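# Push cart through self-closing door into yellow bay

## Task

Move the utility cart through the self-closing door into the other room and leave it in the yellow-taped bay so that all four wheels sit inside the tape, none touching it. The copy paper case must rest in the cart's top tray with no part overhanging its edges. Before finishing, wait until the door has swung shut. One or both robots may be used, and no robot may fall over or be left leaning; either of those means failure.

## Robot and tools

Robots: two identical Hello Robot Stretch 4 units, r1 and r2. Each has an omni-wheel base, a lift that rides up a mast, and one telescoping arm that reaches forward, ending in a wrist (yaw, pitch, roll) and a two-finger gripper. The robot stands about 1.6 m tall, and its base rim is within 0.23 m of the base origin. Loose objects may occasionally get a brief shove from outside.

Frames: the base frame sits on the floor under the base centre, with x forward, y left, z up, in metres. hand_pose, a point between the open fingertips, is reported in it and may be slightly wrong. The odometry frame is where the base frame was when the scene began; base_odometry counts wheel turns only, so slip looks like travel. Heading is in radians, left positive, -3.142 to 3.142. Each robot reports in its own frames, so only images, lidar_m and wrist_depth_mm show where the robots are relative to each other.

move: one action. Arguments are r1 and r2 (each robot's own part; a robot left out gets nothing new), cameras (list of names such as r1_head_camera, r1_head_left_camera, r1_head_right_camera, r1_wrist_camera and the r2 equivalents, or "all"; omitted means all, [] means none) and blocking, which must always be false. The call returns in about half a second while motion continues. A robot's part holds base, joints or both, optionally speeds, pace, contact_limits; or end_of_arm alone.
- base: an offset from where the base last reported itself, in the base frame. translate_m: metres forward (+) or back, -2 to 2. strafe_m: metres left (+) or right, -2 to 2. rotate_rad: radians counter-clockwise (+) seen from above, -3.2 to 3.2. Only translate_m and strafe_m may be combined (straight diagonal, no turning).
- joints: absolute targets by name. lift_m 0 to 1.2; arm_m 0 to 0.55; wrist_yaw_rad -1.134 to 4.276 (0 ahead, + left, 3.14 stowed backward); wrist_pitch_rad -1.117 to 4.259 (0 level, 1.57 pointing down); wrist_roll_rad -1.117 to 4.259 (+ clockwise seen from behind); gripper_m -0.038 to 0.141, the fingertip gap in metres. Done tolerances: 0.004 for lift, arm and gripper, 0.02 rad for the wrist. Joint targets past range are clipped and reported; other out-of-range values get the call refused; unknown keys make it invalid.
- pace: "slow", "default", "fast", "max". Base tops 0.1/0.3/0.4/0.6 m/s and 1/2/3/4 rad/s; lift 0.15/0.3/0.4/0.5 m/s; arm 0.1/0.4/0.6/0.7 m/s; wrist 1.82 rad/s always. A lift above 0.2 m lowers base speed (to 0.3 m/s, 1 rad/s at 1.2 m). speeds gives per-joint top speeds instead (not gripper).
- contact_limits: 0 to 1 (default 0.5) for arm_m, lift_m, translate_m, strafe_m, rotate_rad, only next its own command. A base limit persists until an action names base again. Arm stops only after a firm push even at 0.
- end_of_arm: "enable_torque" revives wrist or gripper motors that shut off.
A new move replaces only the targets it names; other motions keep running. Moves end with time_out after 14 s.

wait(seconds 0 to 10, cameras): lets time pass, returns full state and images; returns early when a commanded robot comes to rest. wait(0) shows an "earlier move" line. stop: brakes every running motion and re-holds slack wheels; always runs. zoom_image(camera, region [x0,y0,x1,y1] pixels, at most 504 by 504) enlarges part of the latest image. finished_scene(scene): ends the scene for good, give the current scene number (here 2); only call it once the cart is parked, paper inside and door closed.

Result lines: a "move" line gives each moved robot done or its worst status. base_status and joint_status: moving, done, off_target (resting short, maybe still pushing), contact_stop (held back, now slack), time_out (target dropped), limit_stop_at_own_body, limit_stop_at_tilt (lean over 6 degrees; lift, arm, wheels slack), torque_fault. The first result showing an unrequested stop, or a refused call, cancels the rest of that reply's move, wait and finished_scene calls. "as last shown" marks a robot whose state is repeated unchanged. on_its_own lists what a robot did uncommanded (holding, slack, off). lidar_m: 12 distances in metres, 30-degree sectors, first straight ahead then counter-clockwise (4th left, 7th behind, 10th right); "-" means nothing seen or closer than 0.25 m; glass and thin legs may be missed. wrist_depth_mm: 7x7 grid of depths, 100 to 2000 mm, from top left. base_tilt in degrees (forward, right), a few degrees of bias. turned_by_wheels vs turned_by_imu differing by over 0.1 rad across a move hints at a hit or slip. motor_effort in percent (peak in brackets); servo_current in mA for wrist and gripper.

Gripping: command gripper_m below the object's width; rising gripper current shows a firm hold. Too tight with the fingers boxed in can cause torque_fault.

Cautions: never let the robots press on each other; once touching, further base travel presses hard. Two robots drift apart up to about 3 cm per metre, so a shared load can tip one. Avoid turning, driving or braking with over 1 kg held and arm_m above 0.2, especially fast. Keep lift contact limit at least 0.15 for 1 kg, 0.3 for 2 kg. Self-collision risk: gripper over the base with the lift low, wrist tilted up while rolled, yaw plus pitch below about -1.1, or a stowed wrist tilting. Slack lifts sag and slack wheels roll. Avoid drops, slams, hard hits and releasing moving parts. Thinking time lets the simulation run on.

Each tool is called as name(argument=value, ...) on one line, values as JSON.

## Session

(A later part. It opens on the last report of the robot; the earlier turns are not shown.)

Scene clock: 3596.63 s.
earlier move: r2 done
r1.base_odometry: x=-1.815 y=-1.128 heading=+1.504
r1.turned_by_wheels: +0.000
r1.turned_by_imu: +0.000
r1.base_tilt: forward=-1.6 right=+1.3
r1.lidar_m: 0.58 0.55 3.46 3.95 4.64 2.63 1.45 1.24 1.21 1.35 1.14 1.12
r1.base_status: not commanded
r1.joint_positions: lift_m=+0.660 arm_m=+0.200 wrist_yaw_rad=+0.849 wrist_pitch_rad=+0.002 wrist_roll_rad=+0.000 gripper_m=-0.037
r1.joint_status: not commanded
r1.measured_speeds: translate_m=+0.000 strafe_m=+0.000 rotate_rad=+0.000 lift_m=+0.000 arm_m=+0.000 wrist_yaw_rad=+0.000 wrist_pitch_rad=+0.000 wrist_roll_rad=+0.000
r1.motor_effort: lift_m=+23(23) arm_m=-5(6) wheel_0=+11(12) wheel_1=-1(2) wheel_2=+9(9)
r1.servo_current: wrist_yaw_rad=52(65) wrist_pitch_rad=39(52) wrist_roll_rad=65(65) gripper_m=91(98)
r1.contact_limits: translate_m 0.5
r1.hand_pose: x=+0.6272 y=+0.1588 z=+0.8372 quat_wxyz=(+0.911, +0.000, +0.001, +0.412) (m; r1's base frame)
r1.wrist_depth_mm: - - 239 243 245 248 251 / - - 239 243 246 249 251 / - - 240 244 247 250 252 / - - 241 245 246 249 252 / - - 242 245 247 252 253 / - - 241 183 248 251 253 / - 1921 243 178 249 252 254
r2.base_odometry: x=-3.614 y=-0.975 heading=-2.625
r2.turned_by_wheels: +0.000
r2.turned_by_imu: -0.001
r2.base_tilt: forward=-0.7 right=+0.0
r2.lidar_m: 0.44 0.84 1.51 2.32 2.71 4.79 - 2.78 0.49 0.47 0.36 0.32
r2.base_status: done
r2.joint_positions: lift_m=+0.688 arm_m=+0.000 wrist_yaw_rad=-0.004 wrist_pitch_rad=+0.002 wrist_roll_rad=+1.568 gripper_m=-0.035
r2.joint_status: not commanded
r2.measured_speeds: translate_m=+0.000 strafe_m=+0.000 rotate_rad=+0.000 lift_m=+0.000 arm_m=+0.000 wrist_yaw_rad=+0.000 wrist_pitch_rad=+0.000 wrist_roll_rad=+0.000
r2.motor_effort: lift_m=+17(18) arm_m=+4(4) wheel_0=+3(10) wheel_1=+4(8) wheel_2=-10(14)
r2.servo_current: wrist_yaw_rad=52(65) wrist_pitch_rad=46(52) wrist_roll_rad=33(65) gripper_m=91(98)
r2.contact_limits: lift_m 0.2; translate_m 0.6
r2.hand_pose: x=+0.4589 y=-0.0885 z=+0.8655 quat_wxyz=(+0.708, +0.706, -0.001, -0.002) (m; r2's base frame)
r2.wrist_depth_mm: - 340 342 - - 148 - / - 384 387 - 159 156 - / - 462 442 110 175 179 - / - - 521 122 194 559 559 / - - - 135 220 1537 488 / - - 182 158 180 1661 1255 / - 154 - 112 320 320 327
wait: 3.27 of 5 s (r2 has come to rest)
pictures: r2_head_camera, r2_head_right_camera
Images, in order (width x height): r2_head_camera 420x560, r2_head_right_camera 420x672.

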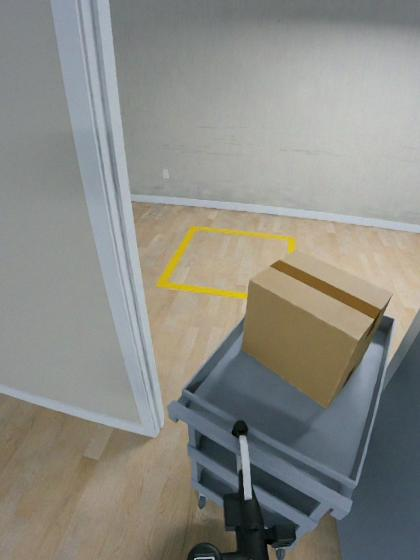

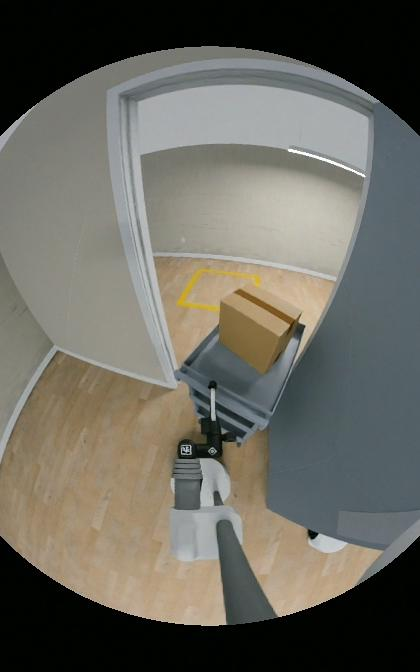

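move(blocking=false, cameras=[], r2={"base": {"translate_m": 0.044, "strafe_m": 0.142}, "joints": {"wrist_yaw_rad": -0.17}, "speeds": {"wrist_yaw_rad": 0.1}, "pace": "slow", "contact_limits": {"translate_m": 0.6}})

wait(seconds=5, cameras=["r2_head_camera", "r2_head_right_camera"])

Scene clock: 3627.17 s.
move: r2 moving
r1.base_odometry: x=-1.815 y=-1.128 heading=+1.504
r1.turned_by_wheels: +0.000
r1.turned_by_imu: +0.000
r1.base_tilt: forward=-1.6 right=+1.3
r1.lidar_m: 0.60 0.59 3.48 4.01 4.62 2.60 1.47 1.24 1.23 1.36 1.12 1.12
r1.base_status: not commanded
r1.joint_positions: lift_m=+0.660 arm_m=+0.200 wrist_yaw_rad=+0.849 wrist_pitch_rad=+0.002 wrist_roll_rad=+0.000 gripper_m=-0.037
r1.joint_status: not commanded
r1.measured_speeds: translate_m=+0.000 strafe_m=+0.000 rotate_rad=+0.000 lift_m=+0.000 arm_m=+0.000 wrist_yaw_rad=+0.000 wrist_pitch_rad=+0.000 wrist_roll_rad=+0.000
r1.motor_effort: lift_m=+23(23) arm_m=-5(6) wheel_0=+12(12) wheel_1=-1(2) wheel_2=+9(9)
r1.servo_current: wrist_yaw_rad=59(65) wrist_pitch_rad=39(46) wrist_roll_rad=46(59) gripper_m=91(91)
r1.contact_limits: translate_m 0.5
r1.hand_pose: x=+0.6272 y=+0.1588 z=+0.8372 quat_wxyz=(+0.911, +0.000, +0.001, +0.412) (m; r1's base frame)
r1.wrist_depth_mm: - - 240 243 246 248 251 / - - 240 244 246 249 252 / - - 240 245 246 248 252 / - - 241 243 247 250 252 / - - 242 245 248 250 253 / - - 240 184 248 251 253 / - 1983 242 178 248 252 254
r2.base_odometry: x=-3.611 y=-0.988 heading=-2.626
r2.turned_by_wheels: -0.001
r2.turned_by_imu: -0.001
r2.base_tilt: forward=-0.7 right=+0.1
r2.lidar_m: 0.43 0.84 1.53 2.33 2.70 4.73 - 2.75 0.49 0.47 0.35 0.36
r2.base_status: translate_m moving; strafe_m moving
r2.joint_positions: lift_m=+0.688 arm_m=+0.000 wrist_yaw_rad=-0.046 wrist_pitch_rad=+0.002 wrist_roll_rad=+1.568 gripper_m=-0.035
r2.joint_status: wrist_yaw_rad moving
r2.measured_speeds: translate_m=+0.015 strafe_m=+0.047 rotate_rad=-0.001 lift_m=+0.000 arm_m=+0.000 wrist_yaw_rad=-0.113 wrist_pitch_rad=+0.000 wrist_roll_rad=+0.000
r2.motor_effort: lift_m=+17(18) arm_m=+4(4) wheel_0=-4(12) wheel_1=+7(8) wheel_2=-10(11)
r2.servo_current: wrist_yaw_rad=7(72) wrist_pitch_rad=39(39) wrist_roll_rad=52(52) gripper_m=85(98)
r2.contact_limits: lift_m 0.2; translate_m 0.6
r2.hand_pose: x=+0.4549 y=-0.1007 z=+0.8655 quat_wxyz=(+0.708, +0.706, -0.016, -0.017) (m; r2's base frame)
r2.wrist_depth_mm: - 347 343 - - 152 - / - 382 387 105 161 160 - / - 462 436 114 178 178 - / - - 508 126 196 554 - / - - - 140 218 1576 512 / - - 184 155 181 1661 1229 / - - - 112 274 330 1118
pictures: none
No camera images: "cameras" was empty.

Scene clock: 3629.40 s.
earlier move: r2 done
r1.base_odometry: x=-1.815 y=-1.128 heading=+1.504
r1.turned_by_wheels: +0.000
r1.turned_by_imu: +0.000
r1.base_tilt: forward=-1.6 right=+1.3
r1.lidar_m: 0.60 0.59 3.47 4.00 4.65 2.60 1.46 1.24 1.23 1.32 1.13 1.13
r1.base_status: not commanded
r1.joint_positions: lift_m=+0.660 arm_m=+0.200 wrist_yaw_rad=+0.849 wrist_pitch_rad=+0.002 wrist_roll_rad=+0.000 gripper_m=-0.037
r1.joint_status: not commanded
r1.measured_speeds: translate_m=+0.000 strafe_m=+0.000 rotate_rad=+0.000 lift_m=+0.000 arm_m=+0.000 wrist_yaw_rad=+0.000 wrist_pitch_rad=+0.000 wrist_roll_rad=+0.000
r1.motor_effort: lift_m=+23(23) arm_m=-6(6) wheel_0=+12(12) wheel_1=-1(2) wheel_2=+9(9)
r1.servo_current: wrist_yaw_rad=46(72) wrist_pitch_rad=39(52) wrist_roll_rad=59(72) gripper_m=85(91)
r1.contact_limits: translate_m 0.5
r1.hand_pose: x=+0.6272 y=+0.1588 z=+0.8372 quat_wxyz=(+0.911, +0.000, +0.001, +0.412) (m; r1's base frame)
r1.wrist_depth_mm: - - 239 243 246 249 251 / - - 240 244 246 249 251 / - - 240 243 247 248 252 / - - 241 245 247 251 252 / - - 242 245 248 250 253 / - - 241 184 247 251 253 / - 1863 243 178 247 251 253
r2.base_odometry: x=-3.582 y=-1.120 heading=-2.626
r2.turned_by_wheels: +0.000
r2.turned_by_imu: -0.001
r2.base_tilt: forward=-0.7 right=+0.1
r2.lidar_m: 0.43 0.87 1.51 2.19 2.54 4.43 - 2.92 0.61 0.61 0.33 0.33
r2.base_status: done
r2.joint_positions: lift_m=+0.688 arm_m=+0.000 wrist_yaw_rad=-0.173 wrist_pitch_rad=+0.002 wrist_roll_rad=+1.568 gripper_m=-0.035
r2.joint_status: all done
r2.measured_speeds: translate_m=+0.000 strafe_m=+0.000 rotate_rad=+0.000 lift_m=+0.000 arm_m=+0.000 wrist_yaw_rad=+0.000 wrist_pitch_rad=+0.000 wrist_roll_rad=+0.000
r2.motor_effort: lift_m=+17(18) arm_m=+4(4) wheel_0=-10(17) wheel_1=+3(9) wheel_2=-6(11)
r2.servo_current: wrist_yaw_rad=46(72) wrist_pitch_rad=39(46) wrist_roll_rad=33(65) gripper_m=91(98)
r2.contact_limits: lift_m 0.2; translate_m 0.6
r2.hand_pose: x=+0.4399 y=-0.1358 z=+0.8655 quat_wxyz=(+0.705, +0.704, -0.060, -0.062) (m; r2's base frame)
r2.wrist_depth_mm: - 342 343 - - 151 - / - 387 387 103 162 159 - / - 466 445 113 178 178 - / - - 517 125 197 569 564 / - - - 138 221 1499 504 / - - 183 156 182 1661 1229 / - - - 112 291 330 336
wait: 2.23 of 5 s (r2 has come to rest)
pictures: r2_head_camera, r2_head_right_camera
Images, in order (width x height): r2_head_camera 420x560, r2_head_right_camera 420x672.

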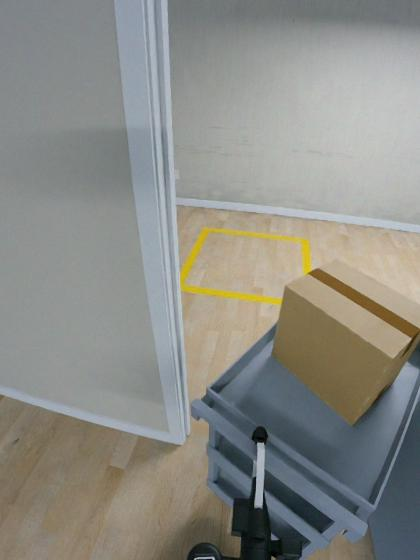

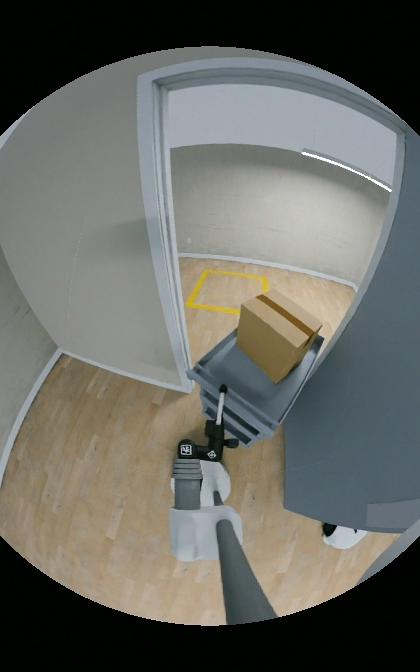

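move(blocking=false, cameras=[], r2={"base": {"translate_m": 0.138, "strafe_m": -0.063}, "pace": "slow", "contact_limits": {"translate_m": 0.6}})

wait(seconds=5, cameras=["r2_head_camera", "r2_head_right_camera"])

Scene clock: 3704.63 s.
move: r2 moving
r1.base_odometry: x=-1.815 y=-1.128 heading=+1.504
r1.turned_by_wheels: +0.000
r1.turned_by_imu: +0.000
r1.base_tilt: forward=-1.6 right=+1.3
r1.lidar_m: 0.60 0.56 3.48 3.99 4.63 2.64 1.47 1.23 1.22 1.34 1.13 1.13
r1.base_status: not commanded
r1.joint_positions: lift_m=+0.660 arm_m=+0.200 wrist_yaw_rad=+0.849 wrist_pitch_rad=+0.002 wrist_roll_rad=+0.000 gripper_m=-0.037
r1.joint_status: not commanded
r1.measured_speeds: translate_m=+0.000 strafe_m=+0.000 rotate_rad=+0.000 lift_m=+0.000 arm_m=+0.000 wrist_yaw_rad=+0.000 wrist_pitch_rad=+0.000 wrist_roll_rad=+0.000
r1.motor_effort: lift_m=+23(23) arm_m=-5(6) wheel_0=+11(12) wheel_1=-1(1) wheel_2=+9(9)
r1.servo_current: wrist_yaw_rad=46(59) wrist_pitch_rad=46(52) wrist_roll_rad=33(59) gripper_m=85(85)
r1.contact_limits: translate_m 0.5
r1.hand_pose: x=+0.6272 y=+0.1588 z=+0.8372 quat_wxyz=(+0.911, +0.000, +0.001, +0.412) (m; r1's base frame)
r1.wrist_depth_mm: - - 240 243 246 249 251 / - - 240 243 246 249 251 / - - 240 244 247 249 252 / - - 241 245 247 249 252 / - - 241 245 248 251 253 / - - 241 184 247 251 253 / - 1983 241 178 249 252 254
r2.base_odometry: x=-3.595 y=-1.121 heading=-2.626
r2.turned_by_wheels: +0.000
r2.turned_by_imu: +0.001
r2.base_tilt: forward=-0.7 right=+0.0
r2.lidar_m: 0.45 0.83 1.51 2.17 2.57 4.46 - 2.92 0.63 0.61 0.33 0.32
r2.base_status: translate_m moving; strafe_m moving
r2.joint_positions: lift_m=+0.688 arm_m=+0.000 wrist_yaw_rad=-0.173 wrist_pitch_rad=+0.002 wrist_roll_rad=+1.568 gripper_m=-0.035
r2.joint_status: not commanded
r2.measured_speeds: translate_m=+0.049 strafe_m=-0.022 rotate_rad=+0.002 lift_m=+0.000 arm_m=+0.000 wrist_yaw_rad=+0.000 wrist_pitch_rad=+0.000 wrist_roll_rad=+0.000
r2.motor_effort: lift_m=+17(18) arm_m=+4(4) wheel_0=+8(9) wheel_1=+5(5) wheel_2=-13(14)
r2.servo_current: wrist_yaw_rad=46(59) wrist_pitch_rad=46(46) wrist_roll_rad=46(52) gripper_m=91(91)
r2.contact_limits: lift_m 0.2; translate_m 0.6
r2.hand_pose: x=+0.4399 y=-0.1358 z=+0.8655 quat_wxyz=(+0.705, +0.704, -0.060, -0.062) (m; r2's base frame)
r2.wrist_depth_mm: - 338 338 - - 147 - / - 382 384 - 156 156 - / - 469 445 107 173 176 - / - - 517 119 191 554 554 / - - - 131 216 1618 496 / - - 184 154 179 1756 1255 / - - - 112 322 - 334
pictures: none
No camera images: "cameras" was empty.

Scene clock: 3706.83 s.
earlier move: r2 done
r1.base_odometry: x=-1.815 y=-1.128 heading=+1.504
r1.turned_by_wheels: +0.000
r1.turned_by_imu: +0.000
r1.base_tilt: forward=-1.6 right=+1.3
r1.lidar_m: 0.59 0.58 3.49 3.97 4.63 2.64 1.46 1.23 1.21 1.35 1.13 1.12
r1.base_status: not commanded
r1.joint_positions: lift_m=+0.660 arm_m=+0.200 wrist_yaw_rad=+0.849 wrist_pitch_rad=+0.002 wrist_roll_rad=+0.000 gripper_m=-0.037
r1.joint_status: not commanded
r1.measured_speeds: translate_m=+0.000 strafe_m=+0.000 rotate_rad=+0.000 lift_m=+0.000 arm_m=+0.000 wrist_yaw_rad=+0.000 wrist_pitch_rad=+0.000 wrist_roll_rad=+0.000
r1.motor_effort: lift_m=+23(23) arm_m=-6(6) wheel_0=+11(12) wheel_1=-1(2) wheel_2=+9(9)
r1.servo_current: wrist_yaw_rad=65(65) wrist_pitch_rad=46(52) wrist_roll_rad=52(65) gripper_m=85(98)
r1.contact_limits: translate_m 0.5
r1.hand_pose: x=+0.6272 y=+0.1588 z=+0.8372 quat_wxyz=(+0.911, +0.000, +0.001, +0.412) (m; r1's base frame)
r1.wrist_depth_mm: - - 239 242 246 248 250 / - - 240 244 245 250 251 / - - 240 244 248 250 251 / - - 241 245 247 250 253 / - - 242 245 247 252 253 / - - 241 184 248 251 253 / - 1921 243 178 248 252 254
r2.base_odometry: x=-3.733 y=-1.133 heading=-2.625
r2.turned_by_wheels: +0.000
r2.turned_by_imu: +0.001
r2.base_tilt: forward=-0.7 right=+0.1
r2.lidar_m: 0.45 0.68 1.21 2.18 2.59 4.49 - 1.22 0.59 0.55 0.29 0.30
r2.base_status: done
r2.joint_positions: lift_m=+0.688 arm_m=+0.000 wrist_yaw_rad=-0.170 wrist_pitch_rad=+0.002 wrist_roll_rad=+1.568 gripper_m=-0.035
r2.joint_status: not commanded
r2.measured_speeds: translate_m=+0.000 strafe_m=+0.000 rotate_rad=+0.000 lift_m=+0.000 arm_m=+0.000 wrist_yaw_rad=+0.000 wrist_pitch_rad=+0.000 wrist_roll_rad=+0.000
r2.motor_effort: lift_m=+17(18) arm_m=+4(4) wheel_0=+7(14) wheel_1=+4(7) wheel_2=-5(14)
r2.servo_current: wrist_yaw_rad=46(65) wrist_pitch_rad=39(46) wrist_roll_rad=39(59) gripper_m=91(104)
r2.contact_limits: lift_m 0.2; translate_m 0.6
r2.hand_pose: x=+0.4404 y=-0.1349 z=+0.8655 quat_wxyz=(+0.705, +0.704, -0.059, -0.061) (m; r2's base frame)
r2.wrist_depth_mm: - 342 338 - - 133 - / - 387 392 - 148 143 - / - 484 455 - 163 167 - / - - - 107 186 530 521 / - - - 124 216 1618 477 / - - 182 143 179 1756 1229 / - - - 112 334 1576 343
wait: 2.20 of 5 s (r2 has come to rest)
pictures: r2_head_camera, r2_head_right_camera
Images, in order (width x height): r2_head_camera 420x560, r2_head_right_camera 420x672.

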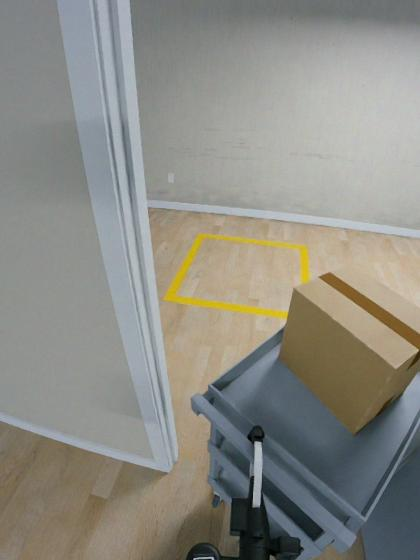

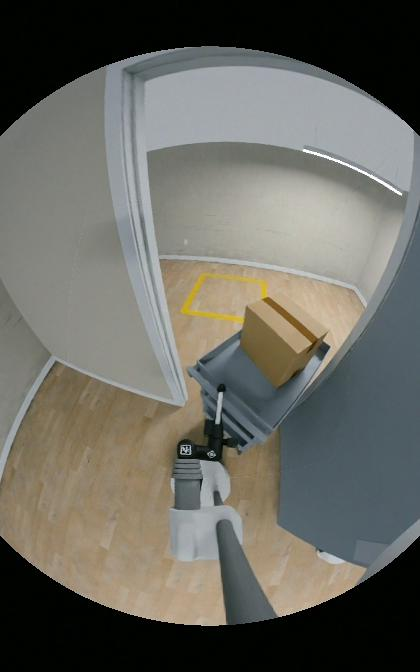

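move(blocking=false, cameras=["r2_head_camera", "r2_head_left_camera", "r2_head_right_camera", "r1_head_camera"])

Scene clock: 3732.43 s.
r1.base_odometry: x=-1.815 y=-1.128 heading=+1.504
r1.turned_by_wheels: +0.000
r1.turned_by_imu: +0.000
r1.base_tilt: forward=-1.6 right=+1.3
r1.lidar_m: 0.59 0.60 3.46 3.99 4.64 2.62 1.46 1.23 1.23 1.31 1.13 1.13
r1.base_status: not commanded
r1.joint_positions: lift_m=+0.660 arm_m=+0.200 wrist_yaw_rad=+0.849 wrist_pitch_rad=+0.002 wrist_roll_rad=+0.000 gripper_m=-0.037
r1.joint_status: not commanded
r1.measured_speeds: translate_m=+0.000 strafe_m=+0.000 rotate_rad=+0.000 lift_m=+0.000 arm_m=+0.000 wrist_yaw_rad=+0.000 wrist_pitch_rad=+0.000 wrist_roll_rad=+0.000
r1.motor_effort: lift_m=+23(23) arm_m=-5(6) wheel_0=+11(12) wheel_1=-1(2) wheel_2=+9(9)
r1.servo_current: wrist_yaw_rad=46(65) wrist_pitch_rad=46(52) wrist_roll_rad=65(65) gripper_m=85(98)
r1.contact_limits: translate_m 0.5
r1.hand_pose: x=+0.6272 y=+0.1588 z=+0.8372 quat_wxyz=(+0.911, +0.000, +0.001, +0.412) (m; r1's base frame)
r1.wrist_depth_mm: - - 240 243 245 248 251 / - - 239 244 246 249 251 / - - 241 243 247 249 252 / - - 241 244 247 250 252 / - - 241 245 247 251 253 / - - 241 183 247 252 254 / - 1921 243 178 249 252 254
r2.base_odometry: x=-3.733 y=-1.133 heading=-2.625
r2.turned_by_wheels: +0.000
r2.turned_by_imu: +0.000
r2.base_tilt: forward=-0.7 right=+0.0
r2.lidar_m: 0.43 0.67 1.23 2.20 2.56 4.48 - 1.22 0.59 0.57 0.29 0.31
r2.base_status: done
r2.joint_positions: lift_m=+0.688 arm_m=+0.000 wrist_yaw_rad=-0.170 wrist_pitch_rad=+0.002 wrist_roll_rad=+1.568 gripper_m=-0.035
r2.joint_status: not commanded
r2.measured_speeds: translate_m=+0.000 strafe_m=+0.000 rotate_rad=+0.000 lift_m=+0.000 arm_m=+0.000 wrist_yaw_rad=+0.000 wrist_pitch_rad=+0.000 wrist_roll_rad=+0.000
r2.motor_effort: lift_m=+17(18) arm_m=+4(4) wheel_0=+7(14) wheel_1=+4(7) wheel_2=-5(14)
r2.servo_current: wrist_yaw_rad=52(65) wrist_pitch_rad=46(46) wrist_roll_rad=39(59) gripper_m=91(104)
r2.contact_limits: lift_m 0.2; translate_m 0.6
r2.hand_pose: x=+0.4404 y=-0.1349 z=+0.8655 quat_wxyz=(+0.705, +0.704, -0.059, -0.061) (m; r2's base frame)
r2.wrist_depth_mm: - 343 336 - - 133 - / - 384 392 - 149 143 - / - 488 459 - 163 167 - / - - - 107 186 535 521 / - - - 124 215 1618 480 / - - 182 143 179 1708 1255 / - - - 112 334 1576 342
pictures: r1_head_camera, r2_head_camera, r2_head_left_camera, r2_head_right_camera
Images, in order (width x height): r1_head_camera 420x560, r2_head_camera 420x560, r2_head_left_camera 420x672, r2_head_right_camera 420x672.

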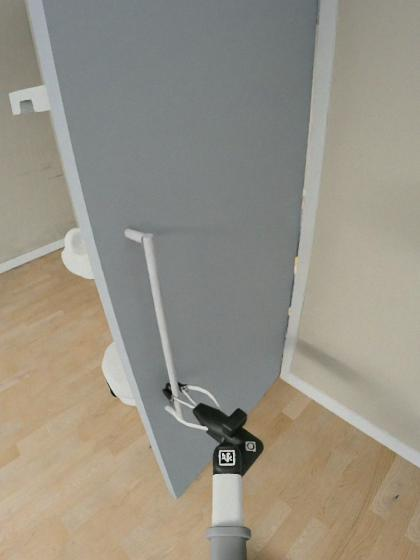

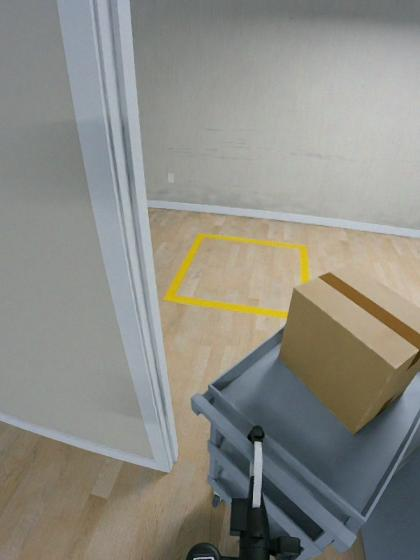

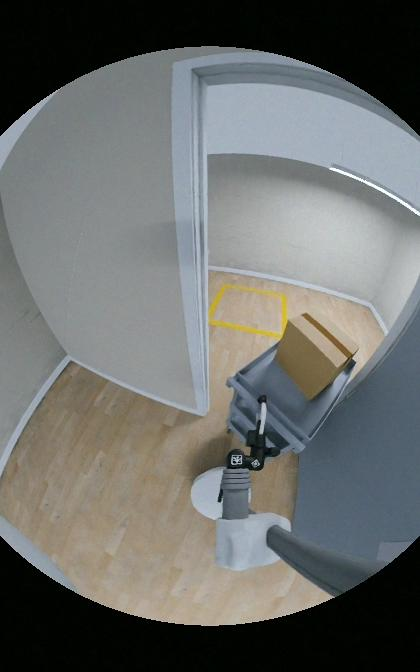

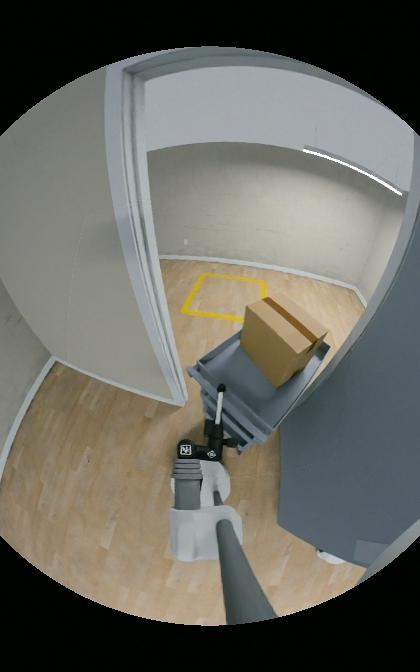

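zoom_image(camera="r2_head_camera", region=[160, 240, 420, 560])

zoom_image(camera="r2_head_left_camera", region=[180, 280, 400, 560])

Scaled by 1.575 from the camera's 420x560 image, which has a finer 1200x1600 frame.

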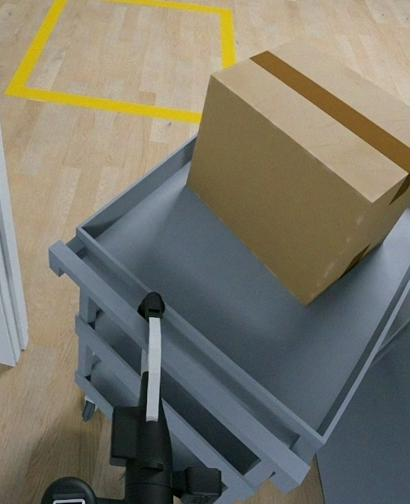

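Scaled by 1.800 from the camera's 420x672 image, which has a finer 600x960 frame.

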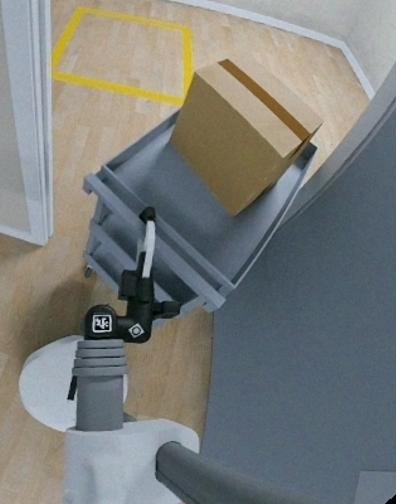

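move(blocking=false, r2={"base": {"translate_m": 0.1532, "strafe_m": -0.1239}, "pace": "slow", "contact_limits": {"translate_m": 0.6}}, cameras=[])

wait(seconds=3, cameras=["r2_head_camera", "r2_head_left_camera"])

Scene clock: 3792.33 s.
move: r2 moving
r1.base_odometry: x=-1.815 y=-1.128 heading=+1.504
r1.turned_by_wheels: +0.000
r1.turned_by_imu: +0.000
r1.base_tilt: forward=-1.6 right=+1.3
r1.lidar_m: 0.57 0.59 3.49 4.00 4.62 2.65 1.46 1.24 1.23 1.34 1.13 1.11
r1.base_status: not commanded
r1.joint_positions: lift_m=+0.660 arm_m=+0.200 wrist_yaw_rad=+0.849 wrist_pitch_rad=+0.002 wrist_roll_rad=+0.000 gripper_m=-0.037
r1.joint_status: not commanded
r1.measured_speeds: translate_m=+0.000 strafe_m=+0.000 rotate_rad=+0.000 lift_m=+0.000 arm_m=+0.000 wrist_yaw_rad=+0.000 wrist_pitch_rad=+0.000 wrist_roll_rad=+0.000
r1.motor_effort: lift_m=+23(23) arm_m=-5(6) wheel_0=+11(12) wheel_1=-1(2) wheel_2=+9(9)
r1.servo_current: wrist_yaw_rad=39(52) wrist_pitch_rad=46(52) wrist_roll_rad=46(59) gripper_m=91(98)
r1.contact_limits: translate_m 0.5
r1.hand_pose: x=+0.6272 y=+0.1588 z=+0.8372 quat_wxyz=(+0.911, +0.000, +0.001, +0.412) (m; r1's base frame)
r1.wrist_depth_mm: - - 239 243 245 248 250 / - - 240 244 246 249 251 / - - 240 244 246 250 251 / - - 241 244 247 250 252 / - - 241 245 247 251 253 / - - 241 184 247 251 254 / - 1921 242 178 248 252 254
r2.base_odometry: x=-3.746 y=-1.131 heading=-2.625
r2.turned_by_wheels: +0.000
r2.turned_by_imu: +0.001
r2.base_tilt: forward=-0.7 right=+0.1
r2.lidar_m: 0.40 0.65 1.18 2.22 2.57 4.51 - 1.21 0.59 0.55 0.30 0.31
r2.base_status: translate_m moving; strafe_m moving
r2.joint_positions: lift_m=+0.688 arm_m=+0.000 wrist_yaw_rad=-0.170 wrist_pitch_rad=+0.002 wrist_roll_rad=+1.568 gripper_m=-0.035
r2.joint_status: not commanded
r2.measured_speeds: translate_m=+0.041 strafe_m=-0.033 rotate_rad=+0.003 lift_m=+0.000 arm_m=+0.000 wrist_yaw_rad=+0.000 wrist_pitch_rad=+0.000 wrist_roll_rad=+0.000
r2.motor_effort: lift_m=+17(18) arm_m=+3(4) wheel_0=+12(17) wheel_1=-5(6) wheel_2=-8(10)
r2.servo_current: wrist_yaw_rad=46(46) wrist_pitch_rad=39(52) wrist_roll_rad=39(52) gripper_m=91(98)
r2.contact_limits: lift_m 0.2; translate_m 0.6
r2.hand_pose: x=+0.4404 y=-0.1349 z=+0.8655 quat_wxyz=(+0.705, +0.704, -0.059, -0.061) (m; r2's base frame)
r2.wrist_depth_mm: 1756 340 336 - - 129 - / - 384 387 - 143 140 - / - 492 462 - 161 160 - / - - - 107 184 544 521 / - - - 121 214 1537 473 / - - 183 140 179 1576 1229 / - - - 112 334 1576 345
pictures: none
No camera images: "cameras" was empty.

Scene clock: 3795.03 s.
earlier move: r2 done
r1.base_odometry: x=-1.815 y=-1.128 heading=+1.504
r1.turned_by_wheels: +0.000
r1.turned_by_imu: +0.000
r1.base_tilt: forward=-1.5 right=+1.2
r1.lidar_m: 0.58 0.57 3.49 3.98 4.63 2.65 1.46 1.22 1.24 1.32 1.14 1.14
r1.base_status: not commanded
r1.joint_positions: lift_m=+0.660 arm_m=+0.200 wrist_yaw_rad=+0.849 wrist_pitch_rad=+0.002 wrist_roll_rad=+0.000 gripper_m=-0.037
r1.joint_status: not commanded
r1.measured_speeds: translate_m=+0.000 strafe_m=+0.000 rotate_rad=+0.000 lift_m=+0.000 arm_m=+0.000 wrist_yaw_rad=+0.000 wrist_pitch_rad=+0.000 wrist_roll_rad=+0.000
r1.motor_effort: lift_m=+23(23) arm_m=-5(6) wheel_0=+11(12) wheel_1=-1(2) wheel_2=+9(9)
r1.servo_current: wrist_yaw_rad=59(72) wrist_pitch_rad=39(52) wrist_roll_rad=52(65) gripper_m=85(98)
r1.contact_limits: translate_m 0.5
r1.hand_pose: x=+0.6272 y=+0.1588 z=+0.8372 quat_wxyz=(+0.911, +0.000, +0.001, +0.412) (m; r1's base frame)
r1.wrist_depth_mm: - - 239 243 246 249 251 / - - 240 243 246 250 251 / - - 241 243 247 249 252 / - - 241 244 247 250 253 / - - 242 245 248 252 253 / - - 241 184 247 251 253 / - 1921 243 178 248 252 254
r2.base_odometry: x=-3.927 y=-1.101 heading=-2.625
r2.turned_by_wheels: +0.000
r2.turned_by_imu: +0.001
r2.base_tilt: forward=-0.7 right=+0.1
r2.lidar_m: 0.44 0.55 0.89 2.29 2.71 4.67 - 0.64 0.48 0.47 0.29 0.30
r2.base_status: done
r2.joint_positions: lift_m=+0.688 arm_m=+0.000 wrist_yaw_rad=-0.169 wrist_pitch_rad=+0.002 wrist_roll_rad=+1.568 gripper_m=-0.035
r2.joint_status: not commanded
r2.measured_speeds: translate_m=+0.000 strafe_m=+0.000 rotate_rad=+0.000 lift_m=+0.000 arm_m=+0.000 wrist_yaw_rad=+0.000 wrist_pitch_rad=+0.000 wrist_roll_rad=+0.000
r2.motor_effort: lift_m=+17(18) arm_m=+4(4) wheel_0=+7(19) wheel_1=-4(7) wheel_2=-5(10)
r2.servo_current: wrist_yaw_rad=39(59) wrist_pitch_rad=39(52) wrist_roll_rad=52(65) gripper_m=91(98)
r2.contact_limits: lift_m 0.2; translate_m 0.6
r2.hand_pose: x=+0.4405 y=-0.1347 z=+0.8655 quat_wxyz=(+0.706, +0.704, -0.059, -0.061) (m; r2's base frame)
r2.wrist_depth_mm: - 332 334 - - 126 - / - 384 389 - 141 138 - / - 500 459 - 160 164 - / - - - - 183 535 521 / - - - 120 214 1708 473 / - - 183 139 179 1661 1229 / - - - 112 336 - 1098
wait: 2.70 of 3 s (r2 has come to rest)
pictures: r2_head_camera, r2_head_left_camera
Images, in order (width x height): r2_head_camera 420x560, r2_head_left_camera 420x672.

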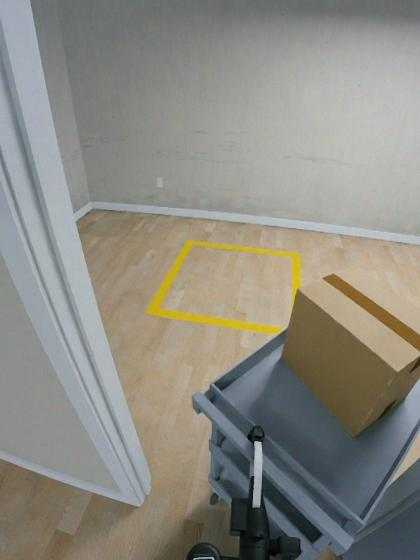

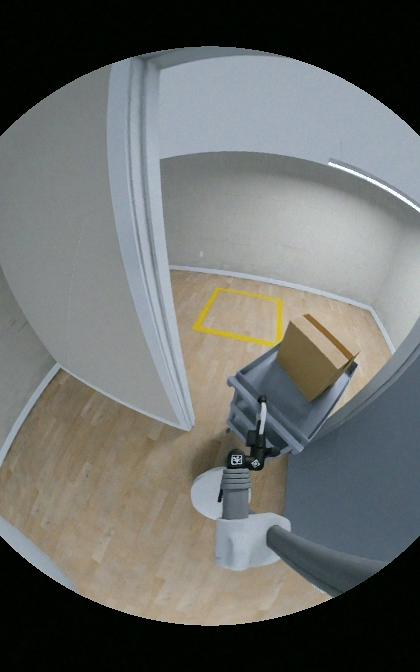

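zoom_image(camera="r2_head_left_camera", region=[270, 280, 420, 480])

zoom_image(camera="r2_head_camera", region=[200, 260, 420, 560])

Scaled by 2.520 from the camera's 420x672 image, which has a finer 600x960 frame.

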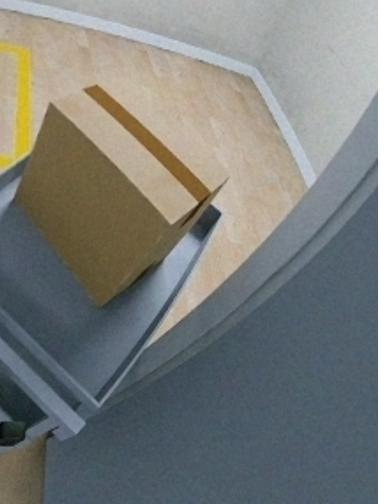

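Scaled by 1.680 from the camera's 420x560 image, which has a finer 1200x1600 frame.

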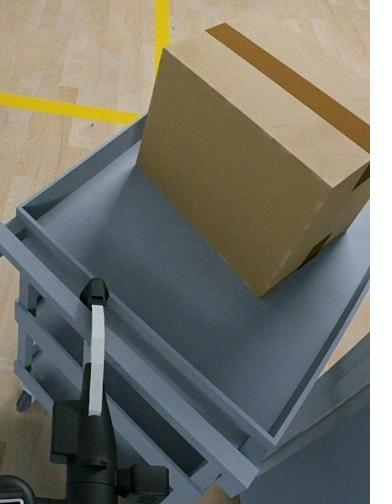

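zoom_image(camera="r2_head_camera", region=[180, 380, 380, 560])

zoom_image(camera="r2_head_camera", region=[180, 280, 420, 460])

Scaled by 2.520 from the camera's 420x560 image, which has a finer 1200x1600 frame.

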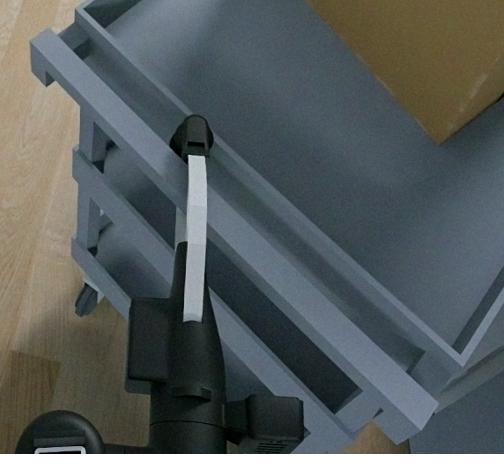

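Scaled by 2.100 from the camera's 420x560 image, which has a finer 1200x1600 frame.

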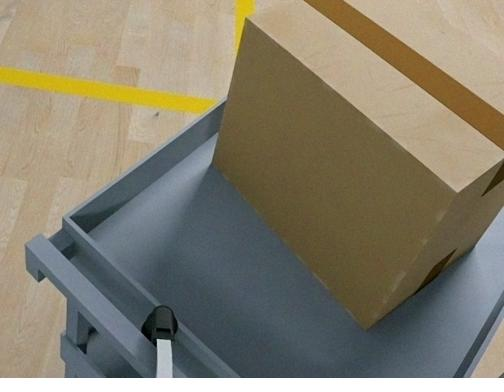

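zoom_image(camera="r2_head_camera", region=[330, 400, 420, 560])

move(blocking=false, cameras=["r2_head_right_camera"])

zoom_image(camera="r2_head_right_camera", region=[150, 260, 400, 520])

Scaled by 3.150 from the camera's 420x560 image, which has a finer 1200x1600 frame.

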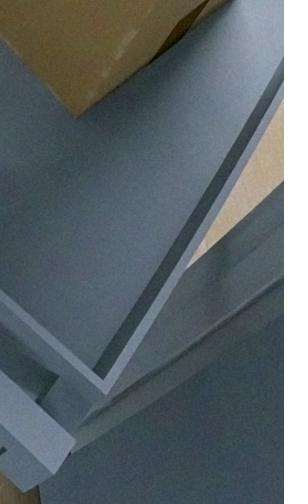

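Scene clock: 3868.20 s.
r1.base_odometry: x=-1.815 y=-1.128 heading=+1.504
r1.turned_by_wheels: +0.000
r1.turned_by_imu: +0.000
r1.base_tilt: forward=-1.6 right=+1.2
r1.lidar_m: 0.58 0.58 3.45 4.00 4.64 2.62 1.46 1.22 1.21 1.31 1.13 1.13
r1.base_status: not commanded
r1.joint_positions: lift_m=+0.660 arm_m=+0.200 wrist_yaw_rad=+0.849 wrist_pitch_rad=+0.002 wrist_roll_rad=+0.000 gripper_m=-0.037
r1.joint_status: not commanded
r1.measured_speeds: translate_m=+0.000 strafe_m=+0.000 rotate_rad=+0.000 lift_m=+0.000 arm_m=+0.000 wrist_yaw_rad=+0.000 wrist_pitch_rad=+0.000 wrist_roll_rad=+0.000
r1.motor_effort: lift_m=+23(23) arm_m=-6(6) wheel_0=+12(12) wheel_1=-1(2) wheel_2=+9(9)
r1.servo_current: wrist_yaw_rad=33(72) wrist_pitch_rad=39(52) wrist_roll_rad=59(65) gripper_m=85(98)
r1.contact_limits: translate_m 0.5
r1.hand_pose: x=+0.6272 y=+0.1588 z=+0.8372 quat_wxyz=(+0.911, +0.000, +0.001, +0.412) (m; r1's base frame)
r1.wrist_depth_mm: - - 240 242 246 248 251 / - - 240 243 246 250 251 / - - 240 243 247 249 252 / - - 241 244 247 250 253 / - - 241 245 247 250 253 / - - 241 184 248 251 253 / - 1983 243 178 248 252 255
r2.base_odometry: x=-3.927 y=-1.101 heading=-2.625
r2.turned_by_wheels: +0.000
r2.turned_by_imu: +0.000
r2.base_tilt: forward=-0.7 right=+0.1
r2.lidar_m: 0.43 0.55 0.86 2.30 2.66 4.68 - 0.63 0.47 0.48 0.31 0.31
r2.base_status: done
r2.joint_positions: lift_m=+0.688 arm_m=+0.000 wrist_yaw_rad=-0.169 wrist_pitch_rad=+0.002 wrist_roll_rad=+1.568 gripper_m=-0.035
r2.joint_status: not commanded
r2.measured_speeds: translate_m=+0.000 strafe_m=+0.000 rotate_rad=+0.000 lift_m=+0.000 arm_m=+0.000 wrist_yaw_rad=+0.000 wrist_pitch_rad=+0.000 wrist_roll_rad=+0.000
r2.motor_effort: lift_m=+17(18) arm_m=+3(4) wheel_0=+7(19) wheel_1=-4(7) wheel_2=-4(10)
r2.servo_current: wrist_yaw_rad=33(59) wrist_pitch_rad=39(52) wrist_roll_rad=52(65) gripper_m=91(98)
r2.contact_limits: lift_m 0.2; translate_m 0.6
r2.hand_pose: x=+0.4405 y=-0.1347 z=+0.8655 quat_wxyz=(+0.706, +0.704, -0.059, -0.061) (m; r2's base frame)
r2.wrist_depth_mm: - 332 336 - - 126 - / - 387 389 - 142 138 - / - 496 459 - 160 164 - / - - - - 183 539 521 / - - - 119 215 1708 473 / - - 183 139 179 1708 1255 / - - - 112 336 - 1118
pictures: r2_head_right_camera
Images, in order (width x height): r2_head_right_camera 420x672.

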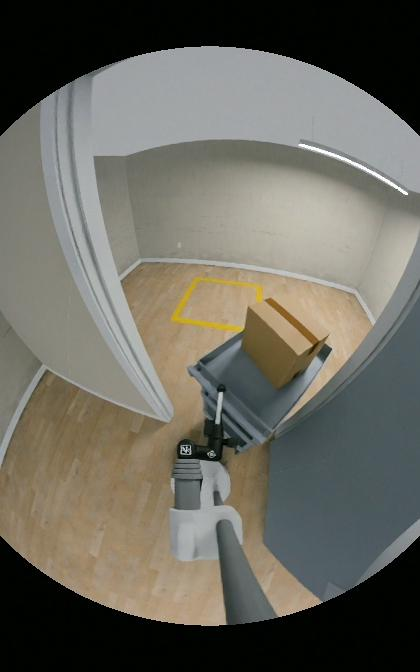

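Scaled by 1.938 from the camera's 420x672 image, which has a finer 600x960 frame.

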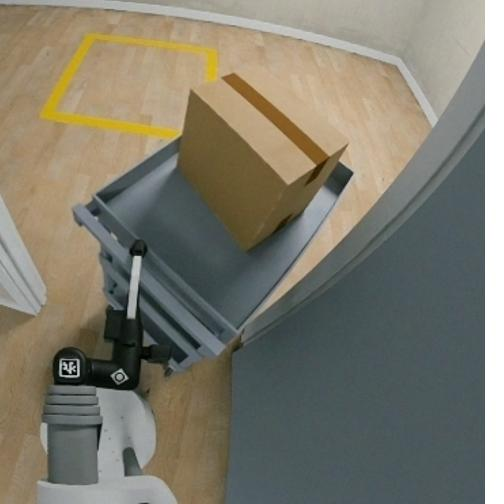

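move(blocking=false, cameras=["r2_head_camera"])

zoom_image(camera="r2_head_camera", region=[0, 240, 220, 560])

zoom_image(camera="r2_head_camera", region=[0, 0, 210, 280])

Scene clock: 3938.13 s.
r1.base_odometry: x=-1.815 y=-1.128 heading=+1.504
r1.turned_by_wheels: +0.000
r1.turned_by_imu: +0.000
r1.base_tilt: forward=-1.6 right=+1.2
r1.lidar_m: 0.57 0.59 3.48 4.03 4.63 2.62 1.45 1.22 1.24 1.32 1.13 1.12
r1.base_status: not commanded
r1.joint_positions: lift_m=+0.660 arm_m=+0.200 wrist_yaw_rad=+0.849 wrist_pitch_rad=+0.002 wrist_roll_rad=+0.000 gripper_m=-0.037
r1.joint_status: not commanded
r1.measured_speeds: translate_m=+0.000 strafe_m=+0.000 rotate_rad=+0.000 lift_m=+0.000 arm_m=+0.000 wrist_yaw_rad=+0.000 wrist_pitch_rad=+0.000 wrist_roll_rad=+0.000
r1.motor_effort: lift_m=+23(23) arm_m=-5(6) wheel_0=+11(12) wheel_1=-1(2) wheel_2=+9(9)
r1.servo_current: wrist_yaw_rad=39(72) wrist_pitch_rad=46(52) wrist_roll_rad=39(65) gripper_m=91(98)
r1.contact_limits: translate_m 0.5
r1.hand_pose: x=+0.6272 y=+0.1588 z=+0.8372 quat_wxyz=(+0.911, +0.000, +0.001, +0.412) (m; r1's base frame)
r1.wrist_depth_mm: - - 239 242 245 249 251 / - - 240 244 246 249 250 / - - 240 243 246 249 251 / - - 241 244 247 250 253 / - - 242 245 247 251 252 / - - 241 184 248 251 253 / - 1983 242 178 248 252 254
r2.base_odometry: x=-3.927 y=-1.101 heading=-2.625
r2.turned_by_wheels: +0.000
r2.turned_by_imu: +0.000
r2.base_tilt: forward=-0.7 right=+0.1
r2.lidar_m: 0.46 0.55 0.87 2.27 2.68 4.65 - 0.61 0.50 0.48 0.29 0.30
r2.base_status: done
r2.joint_positions: lift_m=+0.688 arm_m=+0.000 wrist_yaw_rad=-0.169 wrist_pitch_rad=+0.002 wrist_roll_rad=+1.568 gripper_m=-0.035
r2.joint_status: not commanded
r2.measured_speeds: translate_m=+0.000 strafe_m=+0.000 rotate_rad=+0.000 lift_m=+0.000 arm_m=+0.000 wrist_yaw_rad=+0.000 wrist_pitch_rad=+0.000 wrist_roll_rad=+0.000
r2.motor_effort: lift_m=+17(18) arm_m=+4(4) wheel_0=+7(19) wheel_1=-4(7) wheel_2=-5(10)
r2.servo_current: wrist_yaw_rad=39(59) wrist_pitch_rad=46(52) wrist_roll_rad=52(65) gripper_m=91(98)
r2.contact_limits: lift_m 0.2; translate_m 0.6
r2.hand_pose: x=+0.4405 y=-0.1347 z=+0.8655 quat_wxyz=(+0.706, +0.704, -0.059, -0.061) (m; r2's base frame)
r2.wrist_depth_mm: - 334 336 - - 127 - / - 384 389 - 142 138 - / - 500 462 - 160 164 - / - - - - 183 539 525 / - - - 119 214 1661 477 / - - 182 139 179 1708 1205 / - - - 112 334 - 1138
pictures: r2_head_camera
Images, in order (width x height): r2_head_camera 420x560.

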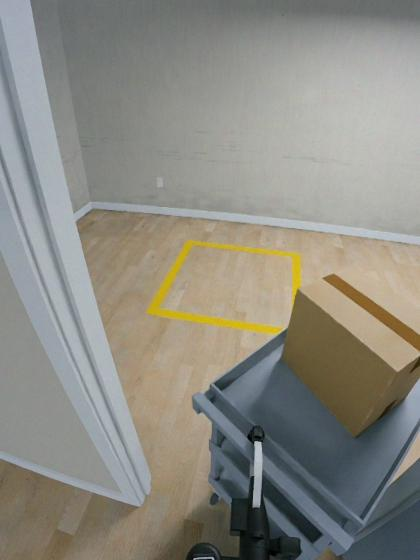

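Scaled by 1.575 from the camera's 420x560 image, which has a finer 1200x1600 frame.

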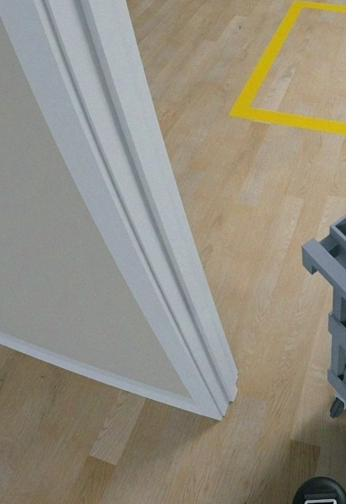

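Scaled by 1.800 from the camera's 420x560 image, which has a finer 1200x1600 frame.

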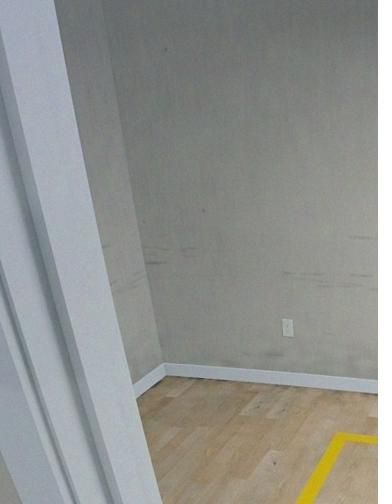

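move(blocking=false, r2={"base": {"rotate_rad": -0.1}, "joints": {"wrist_yaw_rad": -0.07}, "speeds": {"wrist_yaw_rad": 0.3}, "pace": "slow", "contact_limits": {"rotate_rad": 0.6}}, cameras=[])

wait(seconds=2, cameras=["r2_head_camera"])

Scene clock: 4069.60 s.
move: r2 moving
r1.base_odometry: x=-1.815 y=-1.128 heading=+1.504
r1.turned_by_wheels: +0.000
r1.turned_by_imu: +0.000
r1.base_tilt: forward=-1.6 right=+1.3
r1.lidar_m: 0.58 0.57 3.47 4.01 4.64 2.64 1.47 1.22 1.23 1.33 1.12 1.13
r1.base_status: not commanded
r1.joint_positions: lift_m=+0.660 arm_m=+0.200 wrist_yaw_rad=+0.849 wrist_pitch_rad=+0.002 wrist_roll_rad=+0.000 gripper_m=-0.037
r1.joint_status: not commanded
r1.measured_speeds: translate_m=+0.000 strafe_m=+0.000 rotate_rad=+0.000 lift_m=+0.000 arm_m=+0.000 wrist_yaw_rad=+0.000 wrist_pitch_rad=+0.000 wrist_roll_rad=+0.000
r1.motor_effort: lift_m=+23(23) arm_m=-6(6) wheel_0=+11(12) wheel_1=-1(2) wheel_2=+9(9)
r1.servo_current: wrist_yaw_rad=46(59) wrist_pitch_rad=46(46) wrist_roll_rad=39(52) gripper_m=85(91)
r1.contact_limits: translate_m 0.5
r1.hand_pose: x=+0.6272 y=+0.1588 z=+0.8372 quat_wxyz=(+0.911, +0.000, +0.001, +0.412) (m; r1's base frame)
r1.wrist_depth_mm: - - 239 243 246 248 251 / - - 240 244 246 248 252 / - - 240 244 247 250 251 / - - 241 245 247 250 253 / - - 242 245 247 251 253 / - - 240 184 247 252 254 / - 1921 243 178 248 252 254
r2.base_odometry: x=-3.927 y=-1.101 heading=-2.715
r2.turned_by_wheels: -0.090
r2.turned_by_imu: -0.087
r2.base_tilt: forward=-0.6 right=+0.0
r2.lidar_m: 0.43 0.56 0.73 2.28 2.53 4.07 - 0.68 0.48 0.47 0.30 0.30
r2.base_status: rotate_rad moving
r2.joint_positions: lift_m=+0.688 arm_m=+0.000 wrist_yaw_rad=-0.069 wrist_pitch_rad=+0.002 wrist_roll_rad=+1.568 gripper_m=-0.035
r2.joint_status: wrist_yaw_rad moving
r2.measured_speeds: translate_m=-0.001 strafe_m=+0.000 rotate_rad=-0.148 lift_m=+0.000 arm_m=+0.000 wrist_yaw_rad=+0.025 wrist_pitch_rad=+0.000 wrist_roll_rad=+0.000
r2.motor_effort: lift_m=+17(18) arm_m=+4(4) wheel_0=+8(14) wheel_1=+5(7) wheel_2=+9(9)
r2.servo_current: wrist_yaw_rad=59(91) wrist_pitch_rad=46(46) wrist_roll_rad=46(52) gripper_m=91(98)
r2.contact_limits: lift_m 0.2; rotate_rad 0.6
r2.hand_pose: x=+0.4526 y=-0.1070 z=+0.8655 quat_wxyz=(+0.708, +0.706, -0.023, -0.025) (m; r2's base frame)
r2.wrist_depth_mm: 1618 338 334 - - 126 - / - 384 387 - - 135 - / - 500 462 - 157 160 - / - - - - 181 192 521 / - - - 111 211 1708 473 / - - 185 135 179 1708 1255 / - - - 112 336 1708 1118
pictures: none
No camera images: "cameras" was empty.

Scene clock: 4070.03 s.
earlier move: r2 done
r1.base_odometry: x=-1.815 y=-1.128 heading=+1.504
r1.turned_by_wheels: +0.000
r1.turned_by_imu: +0.000
r1.base_tilt: forward=-1.6 right=+1.2
r1.lidar_m: 0.59 0.58 3.45 4.00 4.64 2.65 1.46 1.23 1.23 1.36 1.11 1.13
r1.base_status: not commanded
r1.joint_positions: lift_m=+0.660 arm_m=+0.200 wrist_yaw_rad=+0.849 wrist_pitch_rad=+0.002 wrist_roll_rad=+0.000 gripper_m=-0.037
r1.joint_status: not commanded
r1.measured_speeds: translate_m=+0.000 strafe_m=+0.000 rotate_rad=+0.000 lift_m=+0.000 arm_m=+0.000 wrist_yaw_rad=+0.000 wrist_pitch_rad=+0.000 wrist_roll_rad=+0.000
r1.motor_effort: lift_m=+23(23) arm_m=-5(6) wheel_0=+11(12) wheel_1=-1(2) wheel_2=+9(9)
r1.servo_current: wrist_yaw_rad=46(65) wrist_pitch_rad=46(46) wrist_roll_rad=39(59) gripper_m=91(91)
r1.contact_limits: translate_m 0.5
r1.hand_pose: x=+0.6272 y=+0.1588 z=+0.8372 quat_wxyz=(+0.911, +0.000, +0.001, +0.412) (m; r1's base frame)
r1.wrist_depth_mm: - - 240 243 246 248 251 / - - 240 244 246 249 251 / - - 240 244 248 249 251 / - - 241 244 248 250 253 / - - 242 246 248 250 253 / - - 242 184 247 251 253 / - 1921 243 178 248 252 255
r2.base_odometry: x=-3.927 y=-1.101 heading=-2.724
r2.turned_by_wheels: -0.009
r2.turned_by_imu: -0.009
r2.base_tilt: forward=-0.6 right=+0.0
r2.lidar_m: 0.43 0.56 0.74 2.25 2.54 4.00 - 0.68 0.51 0.47 0.31 0.30
r2.base_status: done
r2.joint_positions: lift_m=+0.688 arm_m=+0.000 wrist_yaw_rad=-0.068 wrist_pitch_rad=+0.002 wrist_roll_rad=+1.568 gripper_m=-0.035
r2.joint_status: all done
r2.measured_speeds: translate_m=+0.000 strafe_m=+0.000 rotate_rad=+0.000 lift_m=+0.000 arm_m=+0.000 wrist_yaw_rad=+0.000 wrist_pitch_rad=+0.000 wrist_roll_rad=+0.000
r2.motor_effort: lift_m=+17(18) arm_m=+3(4) wheel_0=+6(14) wheel_1=+4(7) wheel_2=+6(9)
r2.servo_current: wrist_yaw_rad=39(91) wrist_pitch_rad=39(46) wrist_roll_rad=52(52) gripper_m=91(98)
r2.contact_limits: lift_m 0.2; rotate_rad 0.6
r2.hand_pose: x=+0.4526 y=-0.1069 z=+0.8655 quat_wxyz=(+0.708, +0.706, -0.023, -0.025) (m; r2's base frame)
r2.wrist_depth_mm: - 340 332 - - 130 - / - 384 389 - 142 138 - / - 488 459 - 160 164 - / - - - - 182 194 521 / - - - 119 213 1661 477 / - - 183 138 179 1808 1255 / - - - 112 338 1618 347
wait: 0.43 of 2 s (r2 has come to rest)
pictures: r2_head_camera
Images, in order (width x height): r2_head_camera 420x560.

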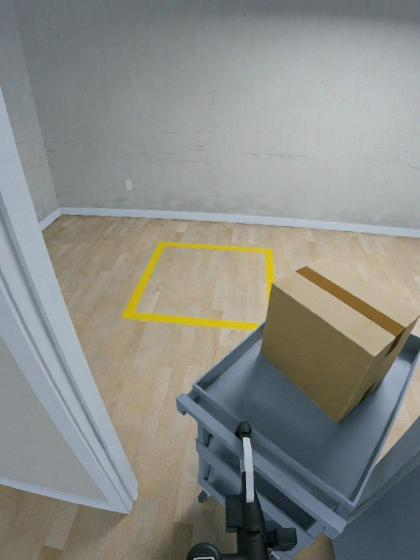

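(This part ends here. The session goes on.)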